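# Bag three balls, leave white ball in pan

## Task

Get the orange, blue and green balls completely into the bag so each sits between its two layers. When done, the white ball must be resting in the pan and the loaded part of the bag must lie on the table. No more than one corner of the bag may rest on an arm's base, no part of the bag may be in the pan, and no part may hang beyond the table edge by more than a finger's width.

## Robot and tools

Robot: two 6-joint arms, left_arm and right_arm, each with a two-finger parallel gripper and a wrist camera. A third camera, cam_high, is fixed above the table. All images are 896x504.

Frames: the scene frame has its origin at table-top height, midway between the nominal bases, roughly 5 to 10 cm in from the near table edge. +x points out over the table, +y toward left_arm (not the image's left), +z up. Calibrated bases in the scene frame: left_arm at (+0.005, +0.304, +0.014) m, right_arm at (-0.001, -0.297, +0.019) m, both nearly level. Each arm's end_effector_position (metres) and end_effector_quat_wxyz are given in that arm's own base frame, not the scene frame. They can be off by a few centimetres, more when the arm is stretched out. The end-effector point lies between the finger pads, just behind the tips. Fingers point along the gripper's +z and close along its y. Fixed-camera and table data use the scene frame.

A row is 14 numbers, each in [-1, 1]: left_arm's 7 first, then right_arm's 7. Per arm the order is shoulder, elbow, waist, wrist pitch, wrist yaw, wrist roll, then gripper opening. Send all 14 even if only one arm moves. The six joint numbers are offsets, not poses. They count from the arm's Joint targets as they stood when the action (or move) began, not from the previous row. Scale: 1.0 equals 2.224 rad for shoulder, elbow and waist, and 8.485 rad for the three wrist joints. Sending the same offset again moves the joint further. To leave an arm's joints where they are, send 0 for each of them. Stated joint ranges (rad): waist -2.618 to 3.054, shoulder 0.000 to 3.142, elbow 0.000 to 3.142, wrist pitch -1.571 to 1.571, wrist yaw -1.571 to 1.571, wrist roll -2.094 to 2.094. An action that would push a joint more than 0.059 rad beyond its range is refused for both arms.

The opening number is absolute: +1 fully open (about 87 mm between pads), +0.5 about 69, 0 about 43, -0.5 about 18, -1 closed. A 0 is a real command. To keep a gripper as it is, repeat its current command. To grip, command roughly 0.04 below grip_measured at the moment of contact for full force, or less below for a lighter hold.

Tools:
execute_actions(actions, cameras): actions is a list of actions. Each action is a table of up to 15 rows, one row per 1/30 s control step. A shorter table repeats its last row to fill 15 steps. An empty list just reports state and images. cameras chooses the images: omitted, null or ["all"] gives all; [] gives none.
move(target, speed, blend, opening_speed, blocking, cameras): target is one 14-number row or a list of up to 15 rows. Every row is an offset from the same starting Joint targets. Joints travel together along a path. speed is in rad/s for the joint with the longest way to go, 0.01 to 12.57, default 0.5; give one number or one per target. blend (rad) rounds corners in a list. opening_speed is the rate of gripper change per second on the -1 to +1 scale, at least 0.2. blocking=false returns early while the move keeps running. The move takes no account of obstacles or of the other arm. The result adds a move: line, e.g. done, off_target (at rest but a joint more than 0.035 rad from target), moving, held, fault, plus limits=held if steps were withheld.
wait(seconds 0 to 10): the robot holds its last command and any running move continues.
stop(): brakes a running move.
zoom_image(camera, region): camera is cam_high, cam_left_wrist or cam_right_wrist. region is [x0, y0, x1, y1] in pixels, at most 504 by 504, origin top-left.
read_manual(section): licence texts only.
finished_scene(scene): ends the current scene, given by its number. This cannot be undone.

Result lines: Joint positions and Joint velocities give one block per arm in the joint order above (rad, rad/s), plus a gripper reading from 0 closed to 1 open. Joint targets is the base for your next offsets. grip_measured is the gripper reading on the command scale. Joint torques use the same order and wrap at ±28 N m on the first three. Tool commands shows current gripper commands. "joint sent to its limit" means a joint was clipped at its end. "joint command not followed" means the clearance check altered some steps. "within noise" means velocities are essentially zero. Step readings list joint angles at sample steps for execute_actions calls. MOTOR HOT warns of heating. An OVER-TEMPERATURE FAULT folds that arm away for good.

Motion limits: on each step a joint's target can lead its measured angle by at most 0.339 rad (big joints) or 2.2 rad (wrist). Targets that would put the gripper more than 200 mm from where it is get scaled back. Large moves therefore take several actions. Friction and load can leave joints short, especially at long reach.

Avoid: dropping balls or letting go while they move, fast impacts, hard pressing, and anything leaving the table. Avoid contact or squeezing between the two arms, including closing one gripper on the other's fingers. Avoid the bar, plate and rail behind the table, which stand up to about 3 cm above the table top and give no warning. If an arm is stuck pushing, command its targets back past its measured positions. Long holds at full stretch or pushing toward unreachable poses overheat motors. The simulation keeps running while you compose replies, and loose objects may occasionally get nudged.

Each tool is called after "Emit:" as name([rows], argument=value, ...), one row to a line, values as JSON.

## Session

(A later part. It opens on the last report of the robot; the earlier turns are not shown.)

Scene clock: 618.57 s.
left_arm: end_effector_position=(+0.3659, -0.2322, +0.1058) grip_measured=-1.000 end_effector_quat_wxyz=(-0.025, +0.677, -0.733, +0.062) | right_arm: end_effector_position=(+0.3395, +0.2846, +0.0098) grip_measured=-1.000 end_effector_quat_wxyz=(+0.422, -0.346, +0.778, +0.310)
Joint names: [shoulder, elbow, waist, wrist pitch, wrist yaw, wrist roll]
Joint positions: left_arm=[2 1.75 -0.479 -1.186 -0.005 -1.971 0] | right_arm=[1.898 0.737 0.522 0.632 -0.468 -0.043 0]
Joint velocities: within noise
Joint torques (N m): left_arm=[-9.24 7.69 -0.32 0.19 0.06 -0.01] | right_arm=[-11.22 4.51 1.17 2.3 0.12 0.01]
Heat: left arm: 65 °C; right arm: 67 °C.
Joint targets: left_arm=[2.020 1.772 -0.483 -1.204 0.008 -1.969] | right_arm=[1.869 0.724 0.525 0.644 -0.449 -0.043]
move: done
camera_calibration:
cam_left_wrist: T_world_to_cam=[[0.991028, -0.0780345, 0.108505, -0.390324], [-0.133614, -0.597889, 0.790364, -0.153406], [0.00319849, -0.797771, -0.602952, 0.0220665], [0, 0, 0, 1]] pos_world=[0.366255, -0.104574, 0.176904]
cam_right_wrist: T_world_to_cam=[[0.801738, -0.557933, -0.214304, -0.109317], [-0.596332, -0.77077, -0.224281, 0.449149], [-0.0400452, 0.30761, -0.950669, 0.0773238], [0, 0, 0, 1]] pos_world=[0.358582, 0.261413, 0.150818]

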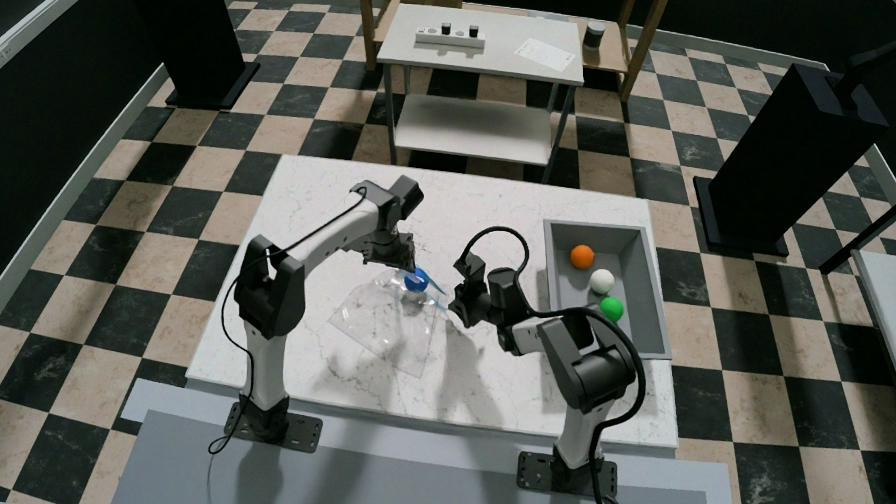

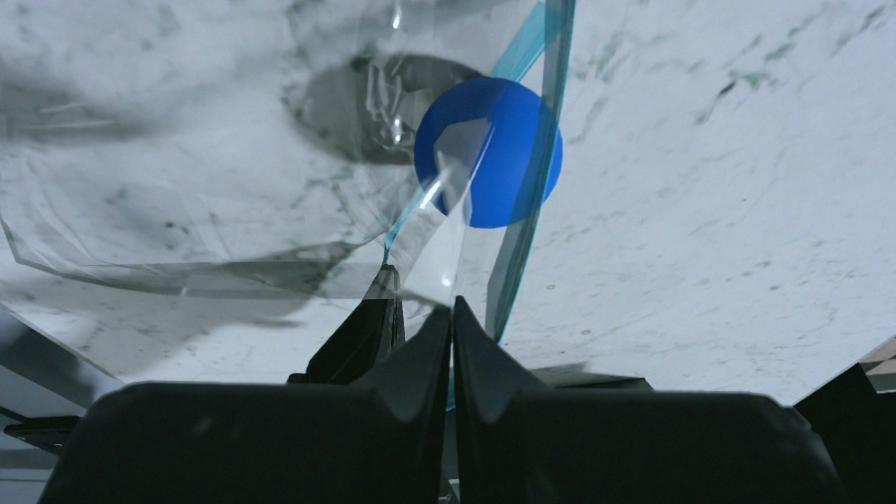

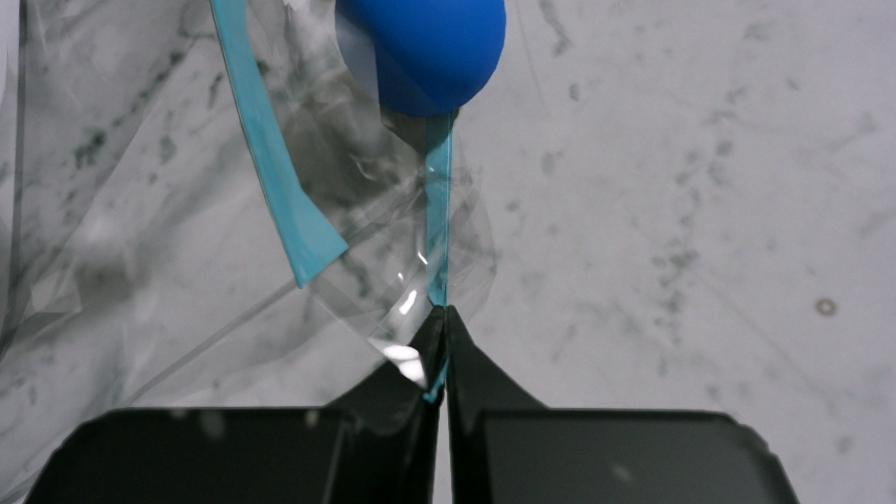

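Emit:
move(target=[0.0284,0.0409,-0.0225,-0.0032,0,0,-1,-0.074,-0.102,0.053,0.0074,0,0,-1], speed=0.2)

Emit:
zoom_image(camera="cam_high", region=[340, 190, 530, 350])

Scene clock: 622.20 s.
left_arm: end_effector_position=(+0.3660, -0.2584, +0.1055) grip_measured=-1.000 end_effector_quat_wxyz=(+0.022, -0.658, +0.750, -0.063) | right_arm: end_effector_position=(+0.2613, +0.2898, +0.0136) grip_measured=-1.000 end_effector_quat_wxyz=(+0.408, -0.390, +0.755, +0.333)
Joint names: [shoulder, elbow, waist, wrist pitch, wrist yaw, wrist roll]
Joint positions: left_arm=[2.063 1.84 -0.53 -1.214 -0.003 -1.971 0] | right_arm=[1.728 0.51 0.639 0.697 -0.464 -0.043 0]
Joint velocities: within noise
Joint torques (N m): left_arm=[-9.73 7.69 -0.25 0.21 0.04 -0.01] | right_arm=[-8.77 4.21 1.24 2.29 0.08 0.01]
Heat: left arm: 64 °C; right arm: 65 °C.
Joint targets: left_arm=[2.083 1.863 -0.534 -1.231 0.008 -1.969] | right_arm=[1.704 0.497 0.643 0.706 -0.449 -0.043]
move: done
camera_calibration:
cam_left_wrist: T_world_to_cam=[[0.98587, -0.128645, 0.107287, -0.403457], [-0.162987, -0.58883, 0.791653, -0.15583], [-0.0386686, -0.797953, -0.601478, 0.0162124], [0, 0, 0, 1]] pos_world=[0.372985, -0.130724, 0.1764]
cam_right_wrist: T_world_to_cam=[[0.861432, -0.462886, -0.208977, -0.0861254], [-0.503434, -0.832549, -0.23112, 0.401157], [-0.0670011, 0.3043, -0.950217, 0.0841956], [0, 0, 0, 1]] pos_world=[0.281789, 0.268496, 0.154721]

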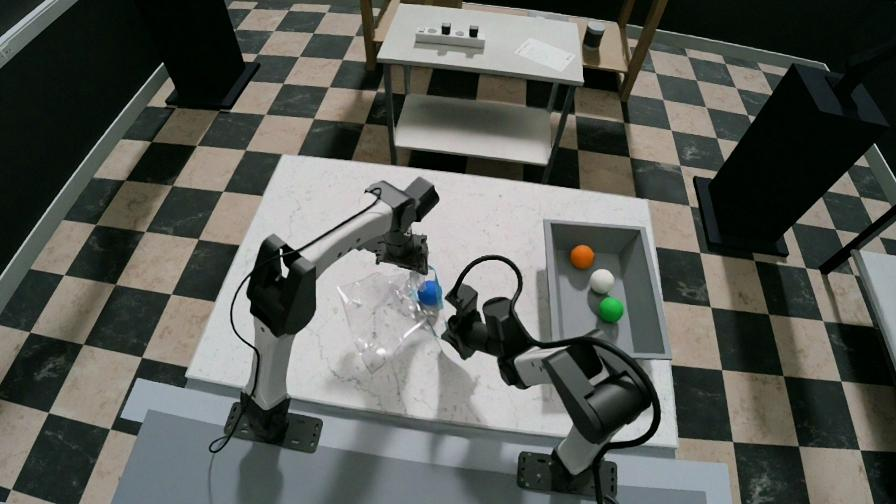

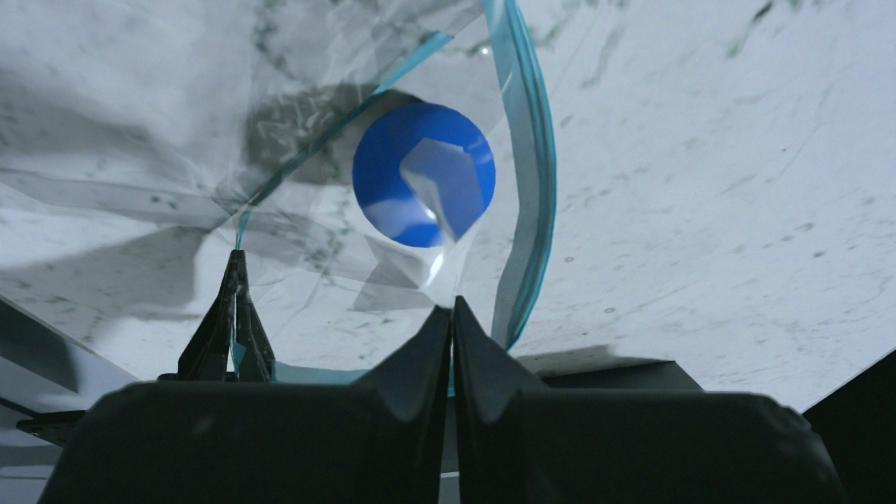

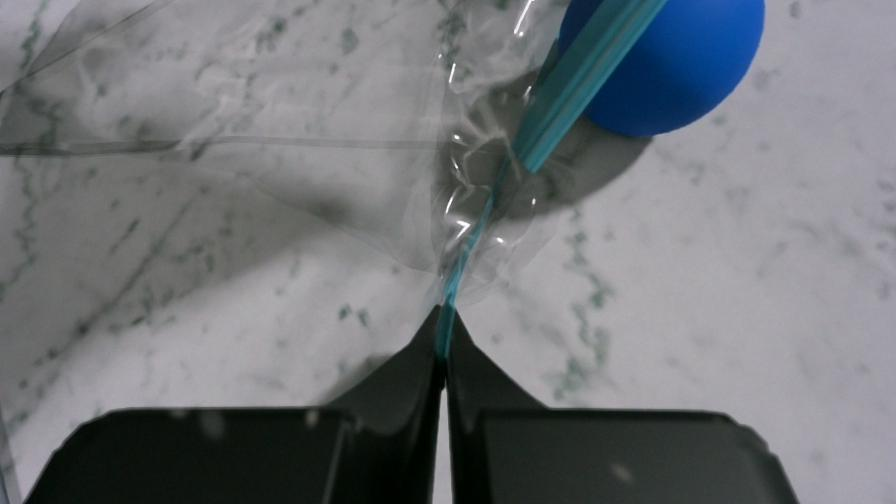

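Scaled by 2.653 from the camera's 896x504 image, which has a finer 1280x720 frame.

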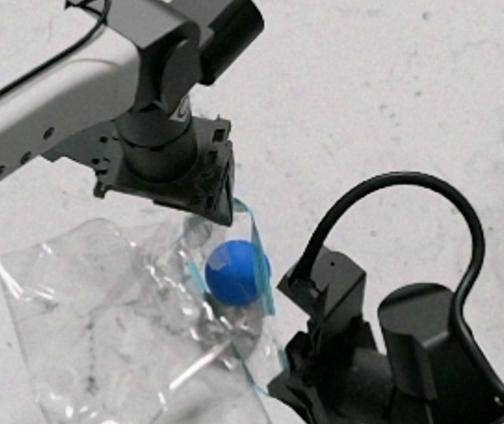

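Emit:
move(target=[0.0318,0.139,-0.018,-0.0355,0,0,-1,0.022,0.0283,0.085,-0.0015,0.0176,0,-1], speed=0.15)

Emit:
zoom_image(camera="cam_high", region=[340, 190, 530, 350])

Scene clock: 630.20 s.
left_arm: end_effector_position=(+0.3453, -0.2674, +0.1514) grip_measured=-1.000 end_effector_quat_wxyz=(+0.008, -0.644, +0.764, -0.026) | right_arm: end_effector_position=(+0.2350, +0.3305, +0.0168) grip_measured=-1.000 end_effector_quat_wxyz=(+0.418, -0.428, +0.737, +0.315)
Joint names: [shoulder, elbow, waist, wrist pitch, wrist yaw, wrist roll]
Joint positions: left_arm=[2.134 2.147 -0.571 -1.529 0 -1.971 0] | right_arm=[1.736 0.541 0.825 0.701 -0.309 -0.043 0]
Joint velocities: within noise
Joint torques (N m): left_arm=[-10.1 7.65 -0.18 0.17 0 -0.02] | right_arm=[-5.34 7.04 1.44 2.15 0.07 0.01]
Heat: left arm: 64 °C; right arm: 62 °C.
Joint targets: left_arm=[2.154 2.172 -0.574 -1.532 0.007 -1.969] | right_arm=[1.753 0.560 0.832 0.693 -0.300 -0.043]
move: done
camera_calibration:
cam_left_wrist: T_world_to_cam=[[0.984577, -0.17192, 0.0324197, -0.388855], [-0.132774, -0.613614, 0.778363, -0.215942], [-0.113923, -0.770663, -0.626977, 0.0729756], [0, 0, 0, 1]] pos_world=[0.3625, -0.143117, 0.226442]
cam_right_wrist: T_world_to_cam=[[0.8959, -0.42475, -0.130197, -0.0659884], [-0.444035, -0.865386, -0.232249, 0.419485], [-0.0140229, 0.265884, -0.963903, 0.0735609], [0, 0, 0, 1]] pos_world=[0.246417, 0.31543, 0.159739]

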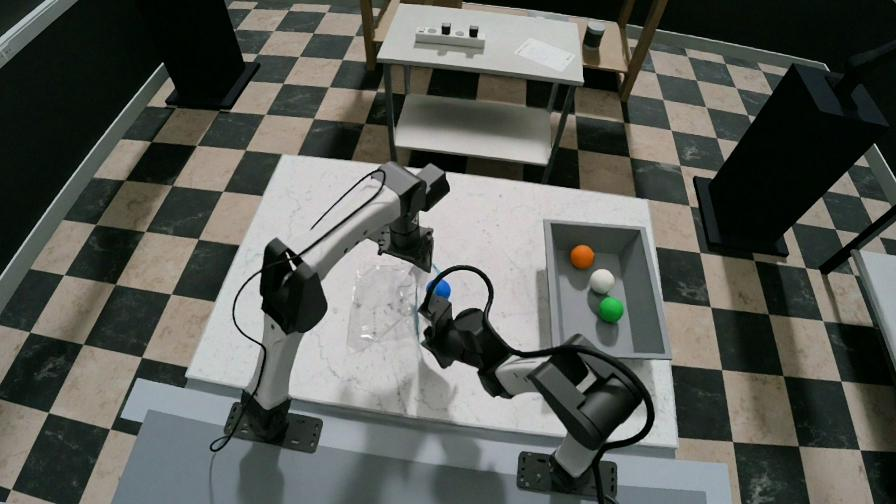

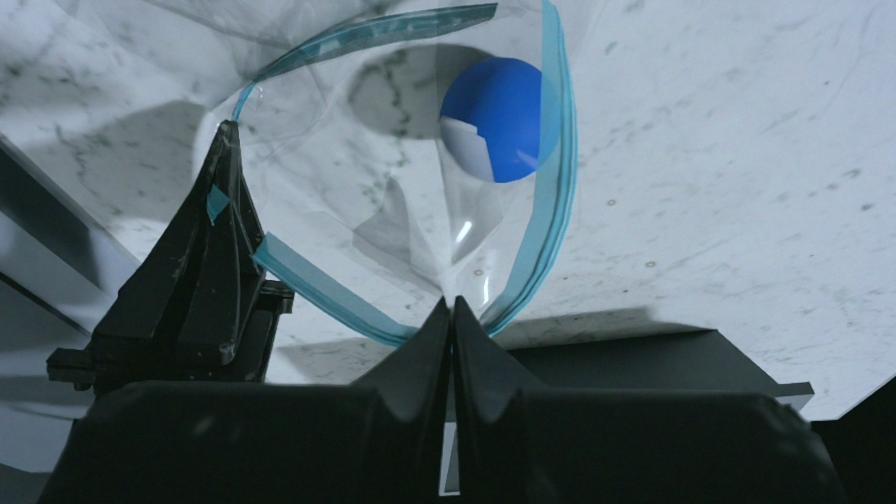

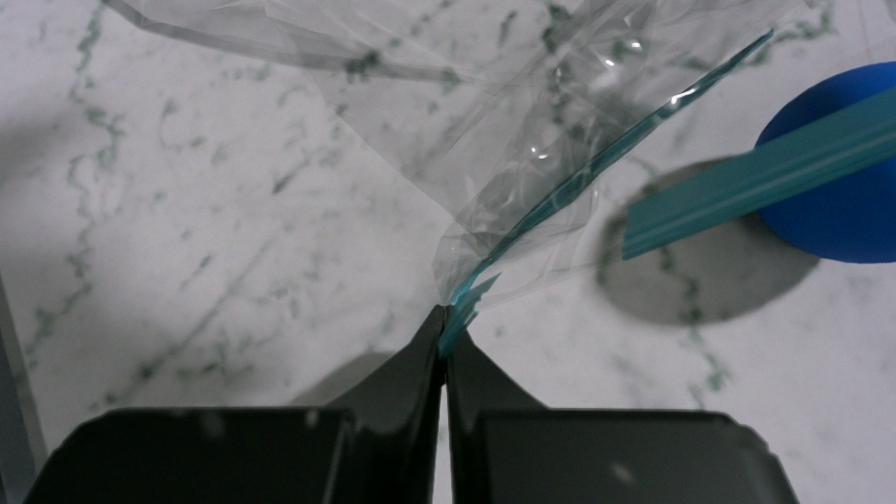

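Scaled by 2.653 from the camera's 896x504 image, which has a finer 1280x720 frame.

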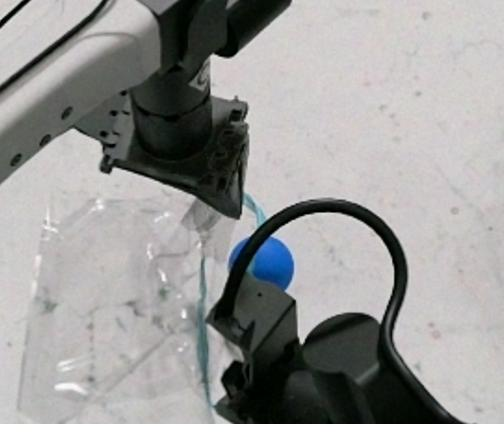

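Emit:
move([
  [0,0,0,0,0,0,-1,0,0,0,0,0,0,0],
  [0,0,0,0,0,0,-1,-0.1108,-0.1396,-0.0288,0.0193,0,0.005,0],
], speed=0.2, opening_speed=0.6)

Scene clock: 646.77 s.
left_arm: end_effector_position=(+0.3450, -0.2672, +0.1514) grip_measured=-1.000 end_effector_quat_wxyz=(+0.008, -0.644, +0.764, -0.025) | right_arm: end_effector_position=(+0.2068, +0.2781, +0.0252) grip_measured=+0.000 end_effector_quat_wxyz=(+0.450, -0.396, +0.733, +0.321)
Joint names: [shoulder, elbow, waist, wrist pitch, wrist yaw, wrist roll]
Joint positions: left_arm=[2.134 2.147 -0.571 -1.53 0 -1.971 0] | right_arm=[1.525 0.261 0.778 0.844 -0.308 -0.011 0.5]
Joint velocities: within noise
Joint torques (N m): left_arm=[-10.09 7.62 -0.2 0.21 0 -0.02] | right_arm=[-6.12 4.19 0.09 2.46 0.08 0.11]
Heat: left arm: 63 °C; right arm: 55 °C.
Joint targets: left_arm=[2.154 2.172 -0.574 -1.532 0.007 -1.969] | right_arm=[1.506 0.249 0.768 0.857 -0.300 0.000]
move: done
camera_calibration:
cam_left_wrist: T_world_to_cam=[[0.984601, -0.171975, 0.0314023, -0.388529], [-0.132071, -0.614053, 0.778137, -0.216163], [-0.114537, -0.770301, -0.62731, 0.0733914], [0, 0, 0, 1]] pos_world=[0.362403, -0.143019, 0.226444]
cam_right_wrist: T_world_to_cam=[[0.872088, -0.469758, -0.137078, -0.0442634], [-0.488558, -0.819893, -0.298475, 0.361675], [0.0278215, 0.327267, -0.944522, 0.0689771], [0, 0, 0, 1]] pos_world=[0.213382, 0.253168, 0.167034]

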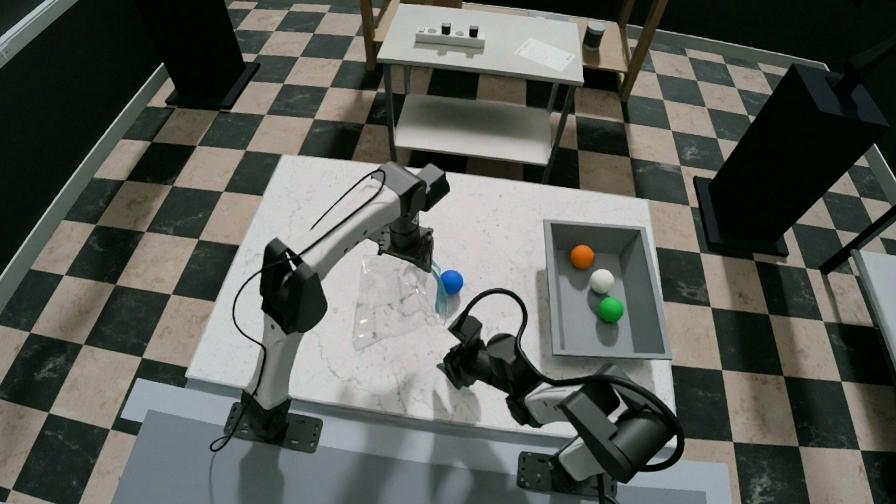

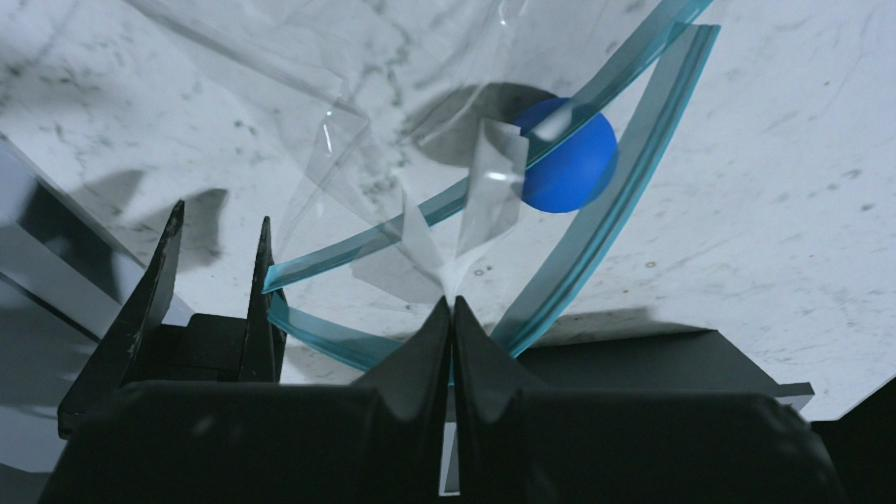

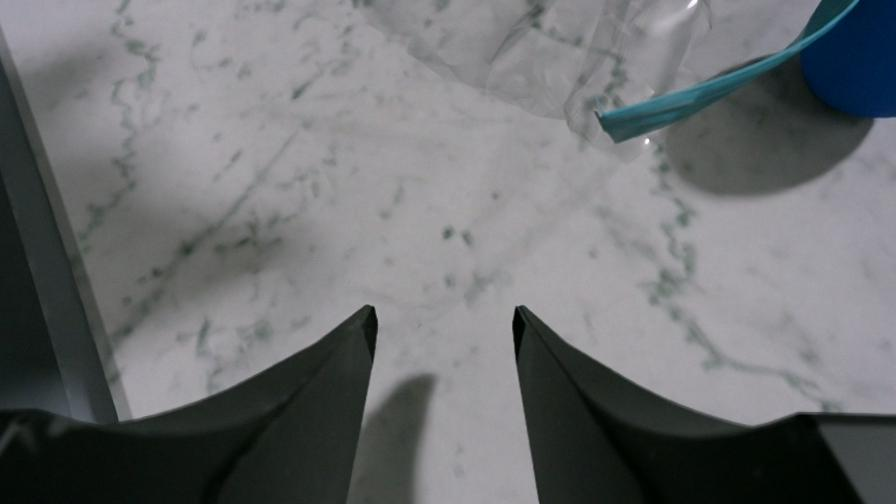

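Emit:
move([
  [0,0,0,0,0,0,-1,-0.05,0.0,-0.1,0.0293,0,0,0.6],
  [0,0,0,0,0,0,-1,0.2264,0.1848,-0.1884,0.011,-0.0354,0,0.6],
], speed=0.4)

Scene clock: 658.30 s.
left_arm: end_effector_position=(+0.3450, -0.2672, +0.1514) grip_measured=-1.000 end_effector_quat_wxyz=(+0.008, -0.644, +0.764, -0.025) | right_arm: end_effector_position=(+0.3647, +0.2402, +0.0031) grip_measured=+0.600 end_effector_quat_wxyz=(+0.480, -0.303, +0.754, +0.329)
Joint names: [shoulder, elbow, waist, wrist pitch, wrist yaw, wrist roll]
Joint positions: left_arm=[2.134 2.147 -0.571 -1.53 0 -1.971 0] | right_arm=[1.997 0.636 0.359 0.964 -0.587 -0.009 0.8]
Joint velocities: within noise
Joint torques (N m): left_arm=[-10.07 7.62 -0.18 0.22 0.01 -0.02] | right_arm=[-7.28 6.71 0.13 2.05 -0.17 0.1]
Heat: left arm: 62 °C; right arm: 53 °C.
Joint targets: left_arm=[2.154 2.172 -0.574 -1.532 0.007 -1.969] | right_arm=[2.010 0.660 0.349 0.951 -0.600 0.000]
move: done
camera_calibration:
cam_left_wrist: T_world_to_cam=[[0.984601, -0.171975, 0.0314023, -0.388529], [-0.132071, -0.614053, 0.778137, -0.216163], [-0.114537, -0.770301, -0.62731, 0.0733914], [0, 0, 0, 1]] pos_world=[0.362403, -0.143019, 0.226444]
cam_right_wrist: T_world_to_cam=[[0.777751, -0.585883, -0.227694, -0.140196], [-0.626519, -0.693304, -0.356094, 0.421287], [0.0507684, 0.419607, -0.906285, 0.0254948], [0, 0, 0, 1]] pos_world=[0.371688, 0.199243, 0.141202]

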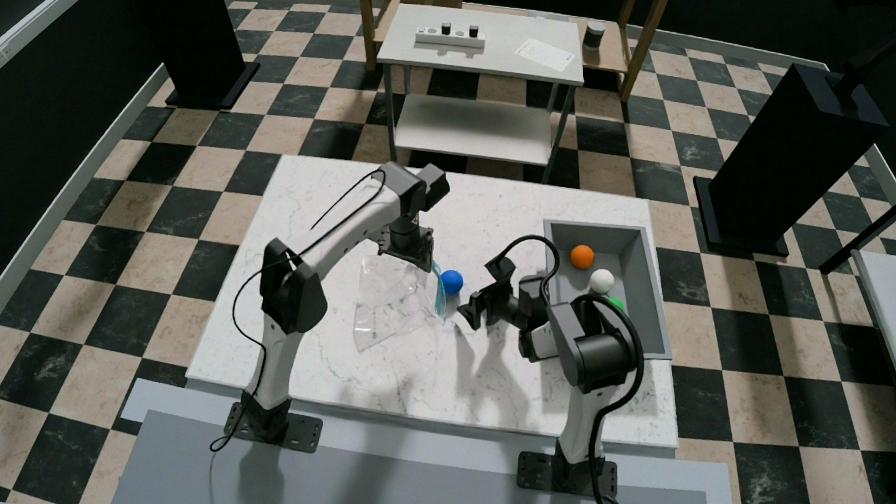

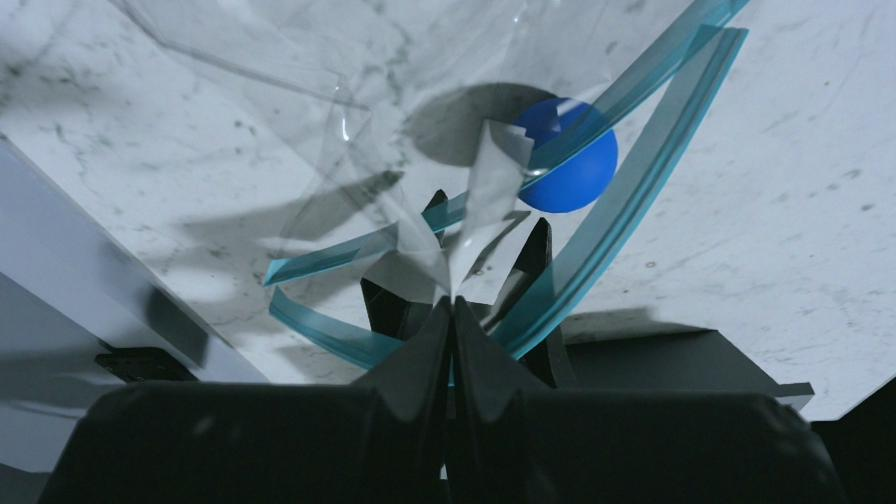

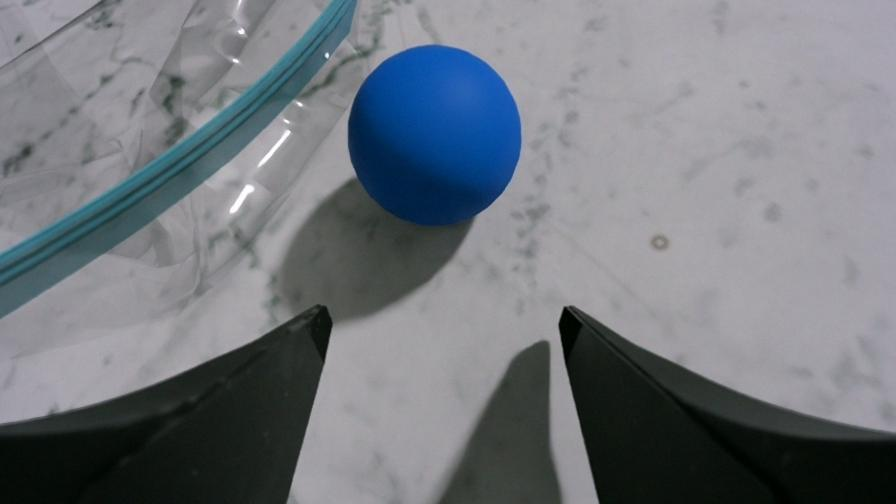

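Emit:
move([
  [0,0,0,0,0,0,-1,0.0645,0.1296,0.0407,-0.0172,0,0,0.6],
  [0,0,0,0,0,0,-1,0.0645,0.1296,0.0407,-0.0172,0,0,0.02],
], speed=0.25, opening_speed=0.7)

Scene clock: 664.27 s.
left_arm: end_effector_position=(+0.3450, -0.2672, +0.1514) grip_measured=-1.000 end_effector_quat_wxyz=(+0.008, -0.644, +0.764, -0.025) | right_arm: end_effector_position=(+0.4035, +0.2959, +0.0054) grip_measured=+0.074 end_effector_quat_wxyz=(+0.468, -0.333, +0.741, +0.349)
Joint names: [shoulder, elbow, waist, wrist pitch, wrist yaw, wrist roll]
Joint positions: left_arm=[2.134 2.147 -0.571 -1.53 0 -1.971 0] | right_arm=[2.135 0.924 0.437 0.817 -0.589 -0.009 0.537]
Joint velocities: within noise
Joint torques (N m): left_arm=[-10.13 7.65 -0.18 0.21 0.01 -0.03] | right_arm=[-8.83 7.42 1.09 2.05 -0.16 0.1]
Heat: left arm: 62 °C; right arm: 53 °C.
Joint targets: left_arm=[2.154 2.172 -0.574 -1.532 0.007 -1.969] | right_arm=[2.154 0.949 0.439 0.805 -0.600 -0.001]
move: done
camera_calibration:
cam_left_wrist: T_world_to_cam=[[0.984601, -0.171975, 0.0314023, -0.388529], [-0.132071, -0.614053, 0.778137, -0.216163], [-0.114537, -0.770301, -0.62731, 0.0733914], [0, 0, 0, 1]] pos_world=[0.362403, -0.143019, 0.226444]
cam_right_wrist: T_world_to_cam=[[0.822816, -0.521135, -0.226698, -0.174583], [-0.567983, -0.740611, -0.359014, 0.475505], [0.0191997, 0.424163, -0.905382, 0.0135509], [0, 0, 0, 1]] pos_world=[0.413468, 0.255435, 0.143404]

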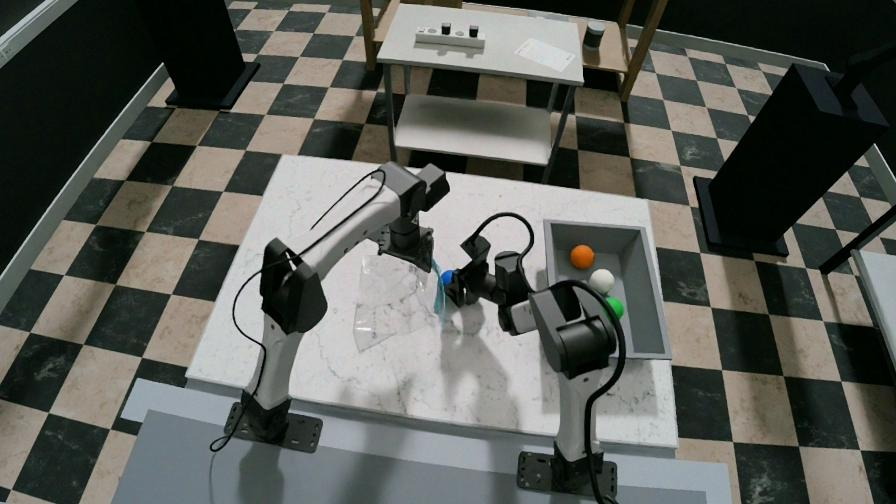

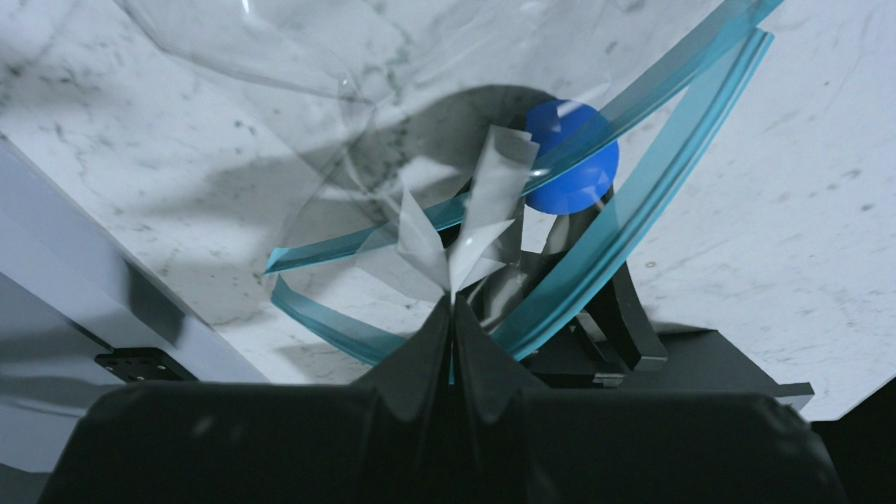

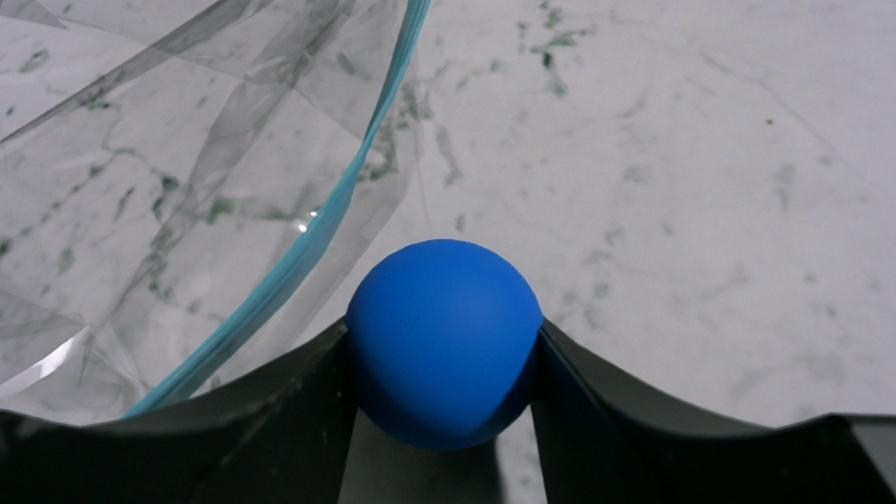

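Emit:
move([
  [0,0,0,0,0,0,-1,-0.0366,0.0044,0,-0.0107,0,0,0.02],
  [0,0,0,0,0,0,-1,-0.0513,-0.0215,0.0805,-0.0078,0,0,0.02],
], speed=0.15)

Scene clock: 675.60 s.
left_arm: end_effector_position=(+0.3407, -0.2644, +0.1508) grip_measured=-1.000 end_effector_quat_wxyz=(+0.005, -0.644, +0.765, -0.016) | right_arm: end_effector_position=(+0.3412, +0.3542, +0.0128) grip_measured=+0.074 end_effector_quat_wxyz=(+0.418, -0.386, +0.725, +0.388)
Joint names: [shoulder, elbow, waist, wrist pitch, wrist yaw, wrist roll]
Joint positions: left_arm=[2.134 2.147 -0.571 -1.551 0 -1.971 0] | right_arm=[2.078 0.913 0.604 0.731 -0.589 0.008 0.537]
Joint velocities: within noise
Joint torques (N m): left_arm=[-10.04 7.61 -0.17 0.42 0.01 -0.02] | right_arm=[-13.7 4.52 2.02 2.28 -0.17 -0.1]
Heat: left arm: 62 °C; right arm: 53 °C.
Joint targets: left_arm=[2.154 2.172 -0.574 -1.533 0.007 -1.969] | right_arm=[2.039 0.901 0.618 0.738 -0.600 -0.001]
move: off_target (right_arm); right_arm: the shoulder is farthest, 0.038 rad from its target
camera_calibration:
cam_left_wrist: T_world_to_cam=[[0.984992, -0.172149, 0.0124458, -0.381089], [-0.118603, -0.622699, 0.773421, -0.220825], [-0.125394, -0.76329, -0.633771, 0.0811717], [0, 0, 0, 1]] pos_world=[0.359357, -0.141154, 0.226978]
cam_right_wrist: T_world_to_cam=[[0.884112, -0.386599, -0.262462, -0.159392], [-0.458061, -0.828035, -0.323322, 0.478942], [-0.0923322, 0.406077, -0.909162, 0.0412217], [0, 0, 0, 1]] pos_world=[0.364111, 0.318221, 0.150495]

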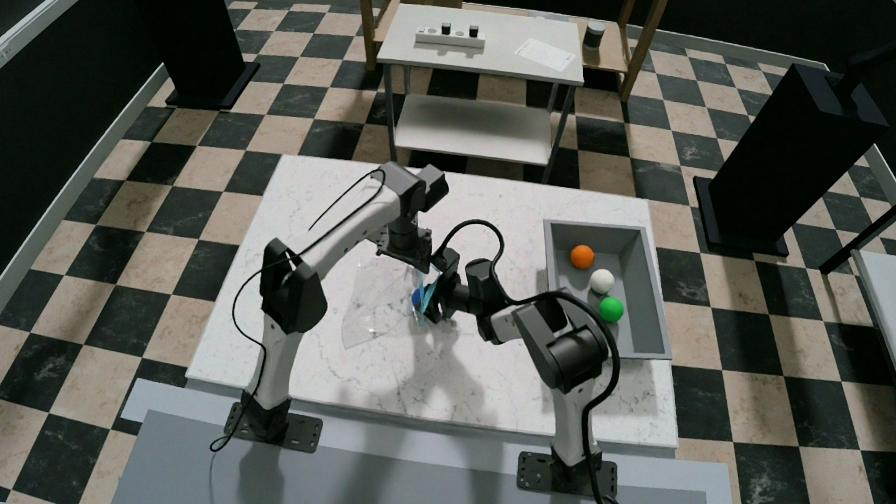

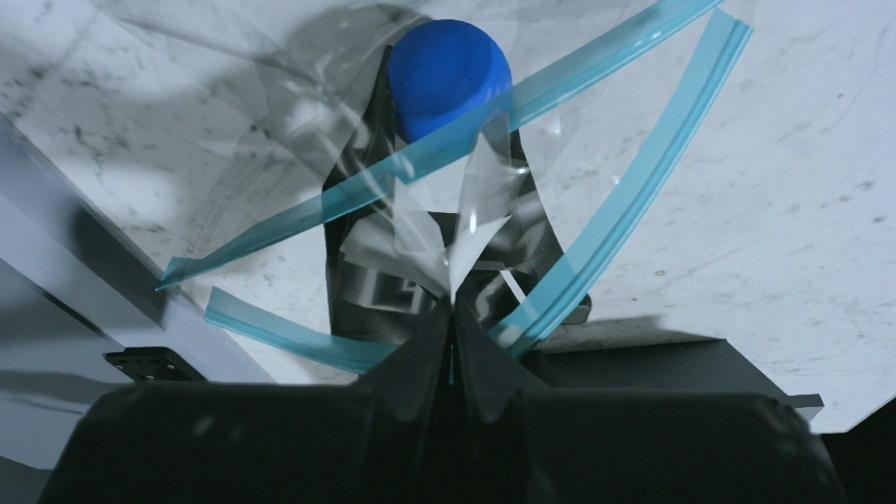

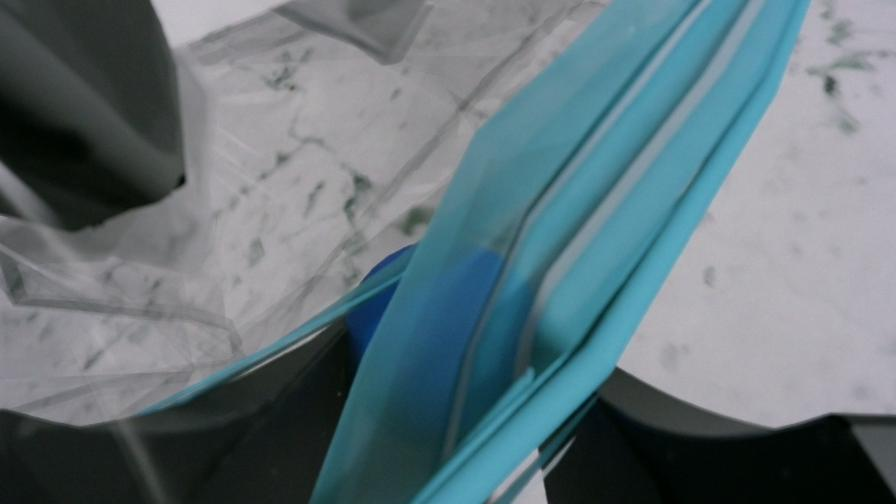

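Emit:
move([
  [0,0,0,0,0,0,-1,0.0147,0.0259,-0.0805,-0.0029,0,0,0.02],
], speed=0.15)

Emit:
zoom_image(camera="cam_right_wrist", region=[0, 0, 500, 420])

Scene clock: 683.10 s.
left_arm: end_effector_position=(+0.3419, -0.2652, +0.1510) grip_measured=-1.000 end_effector_quat_wxyz=(+0.006, -0.644, +0.765, -0.018) | right_arm: end_effector_position=(+0.3967, +0.2994, +0.0180) grip_measured=+0.074 end_effector_quat_wxyz=(+0.452, -0.329, +0.749, +0.355)
Joint names: [shoulder, elbow, waist, wrist pitch, wrist yaw, wrist roll]
Joint positions: left_arm=[2.134 2.147 -0.571 -1.545 0 -1.971 0] | right_arm=[2.078 0.932 0.448 0.725 -0.59 0.008 0.537]
Joint velocities: within noise
Joint torques (N m): left_arm=[-10.06 7.62 -0.14 0.33 0.01 -0.03] | right_arm=[-10.84 7.9 0.2 2.08 -0.16 -0.09]
Heat: left arm: 61 °C; right arm: 54 °C.
Joint targets: left_arm=[2.154 2.172 -0.574 -1.533 0.007 -1.969] | right_arm=[2.072 0.958 0.439 0.714 -0.600 0.000]
move: done
camera_calibration:
cam_left_wrist: T_world_to_cam=[[0.984914, -0.17213, 0.0177424, -0.383214], [-0.122364, -0.620298, 0.774763, -0.219551], [-0.122354, -0.765246, -0.632003, 0.0790659], [0, 0, 0, 1]] pos_world=[0.360242, -0.141644, 0.226869]
cam_right_wrist: T_world_to_cam=[[0.816275, -0.51741, -0.25687, -0.162278], [-0.577364, -0.745065, -0.333959, 0.483265], [-0.0185909, 0.42091, -0.906912, 0.0395811], [0, 0, 0, 1]] pos_world=[0.412219, 0.25944, 0.155603]

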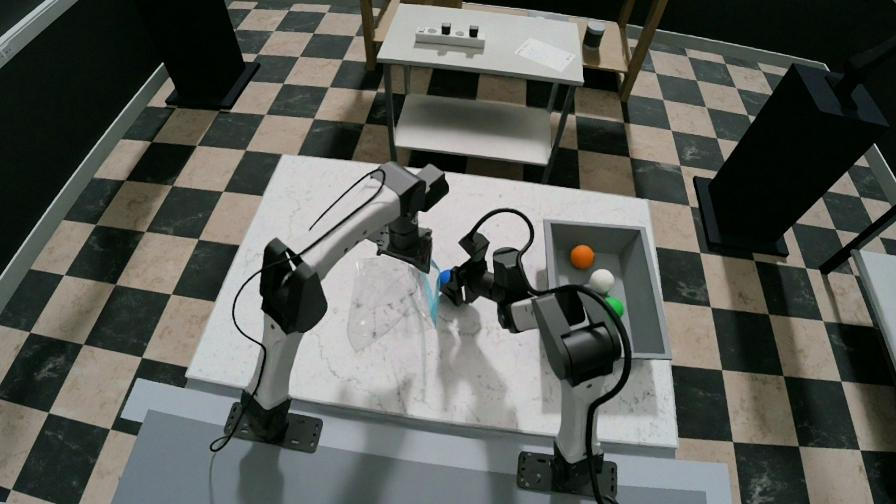

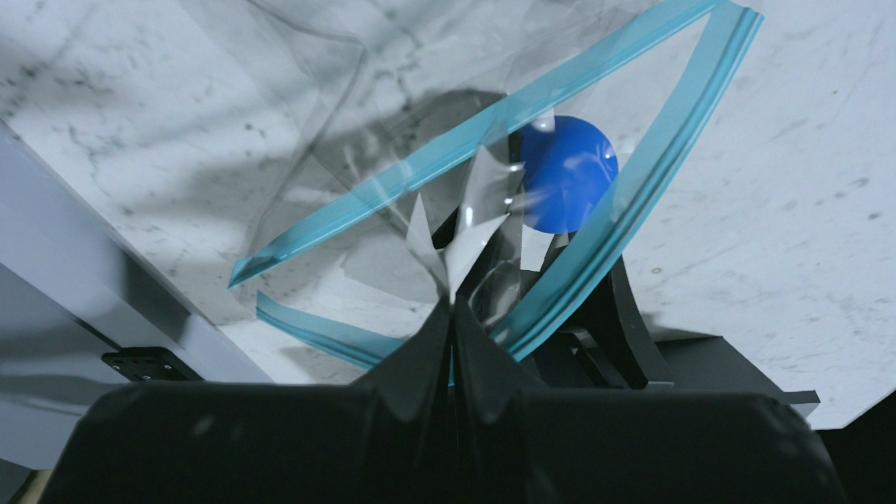

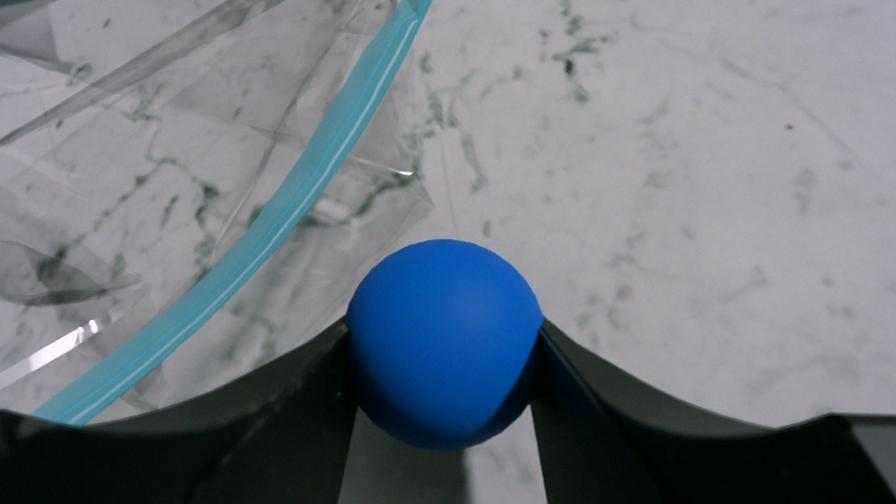

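Scaled by 1.008 from the camera's 896x504 image, which has a finer 1280x720 frame.

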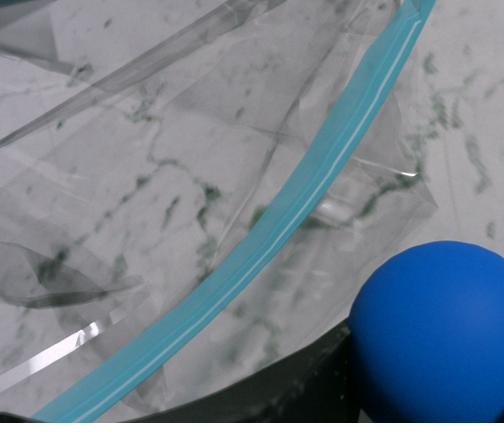

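Emit:
move([
  [0,0,0,0,0,0,-1,-0.0263,-0.0794,0,0.0493,0,0,0.02],
  [0,0,0,0,0,0,-1,0.0113,-0.0098,0.104,0.0409,0,0,0.02],
], speed=0.15)

Emit:
zoom_image(camera="cam_right_wrist", region=[200, 100, 700, 500])

Scene clock: 698.13 s.
left_arm: end_effector_position=(+0.3424, -0.2584, +0.1501) grip_measured=-1.000 end_effector_quat_wxyz=(+0.010, -0.646, +0.763, -0.010) | right_arm: end_effector_position=(+0.3506, +0.3864, +0.0775) grip_measured=+0.074 end_effector_quat_wxyz=(+0.539, -0.407, +0.613, +0.411)
Joint names: [shoulder, elbow, waist, wrist pitch, wrist yaw, wrist roll]
Joint positions: left_arm=[2.134 2.147 -0.562 -1.559 -0.014 -1.968 0] | right_arm=[2.08 0.902 0.645 1.08 -0.59 0.01 0.537]
Joint velocities: within noise
Joint torques (N m): left_arm=[-10.06 7.6 -0.96 0.48 0.19 -0.05] | right_arm=[-8.7 8.39 2.91 2.01 -0.08 -0.09]
Heat: left arm: 61 °C; right arm: 55 °C.
Joint targets: left_arm=[2.154 2.172 -0.573 -1.532 0.007 -1.969] | right_arm=[2.097 0.936 0.671 1.061 -0.600 0.000]
move: done
camera_calibration:
cam_left_wrist: T_world_to_cam=[[0.985892, -0.167057, 0.0104647, -0.380403], [-0.115844, -0.635856, 0.763064, -0.219085], [-0.120822, -0.753511, -0.646238, 0.0884486], [0, 0, 0, 1]] pos_world=[0.360343, -0.136209, 0.228316]
cam_right_wrist: T_world_to_cam=[[0.945566, -0.314692, -0.0829142, -0.20143], [-0.301967, -0.75344, -0.584075, 0.467466], [0.121333, 0.577319, -0.807454, -0.0610963], [0, 0, 0, 1]] pos_world=[0.339038, 0.324092, 0.207002]

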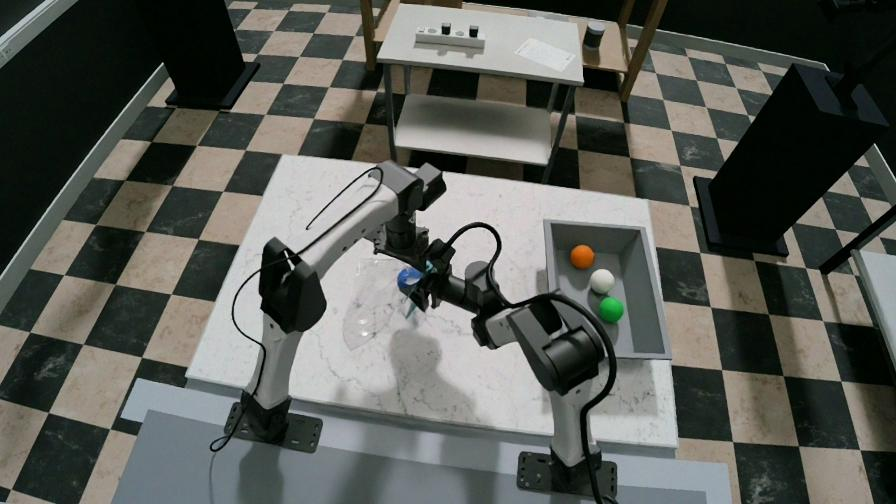

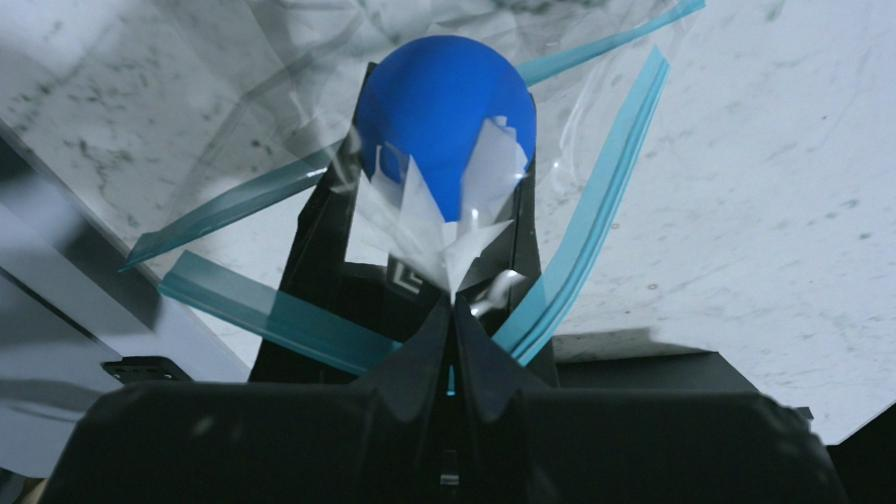

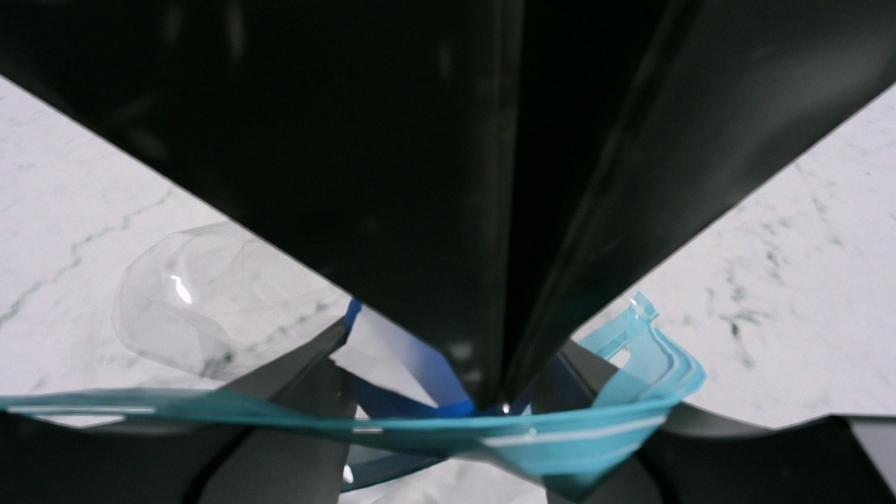

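Scaled by 1.008 from the camera's 896x504 image, which has a finer 1280x720 frame.

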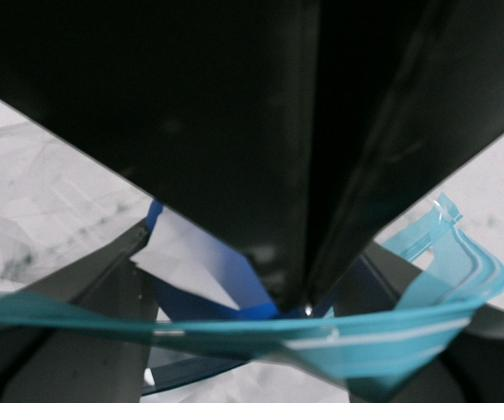

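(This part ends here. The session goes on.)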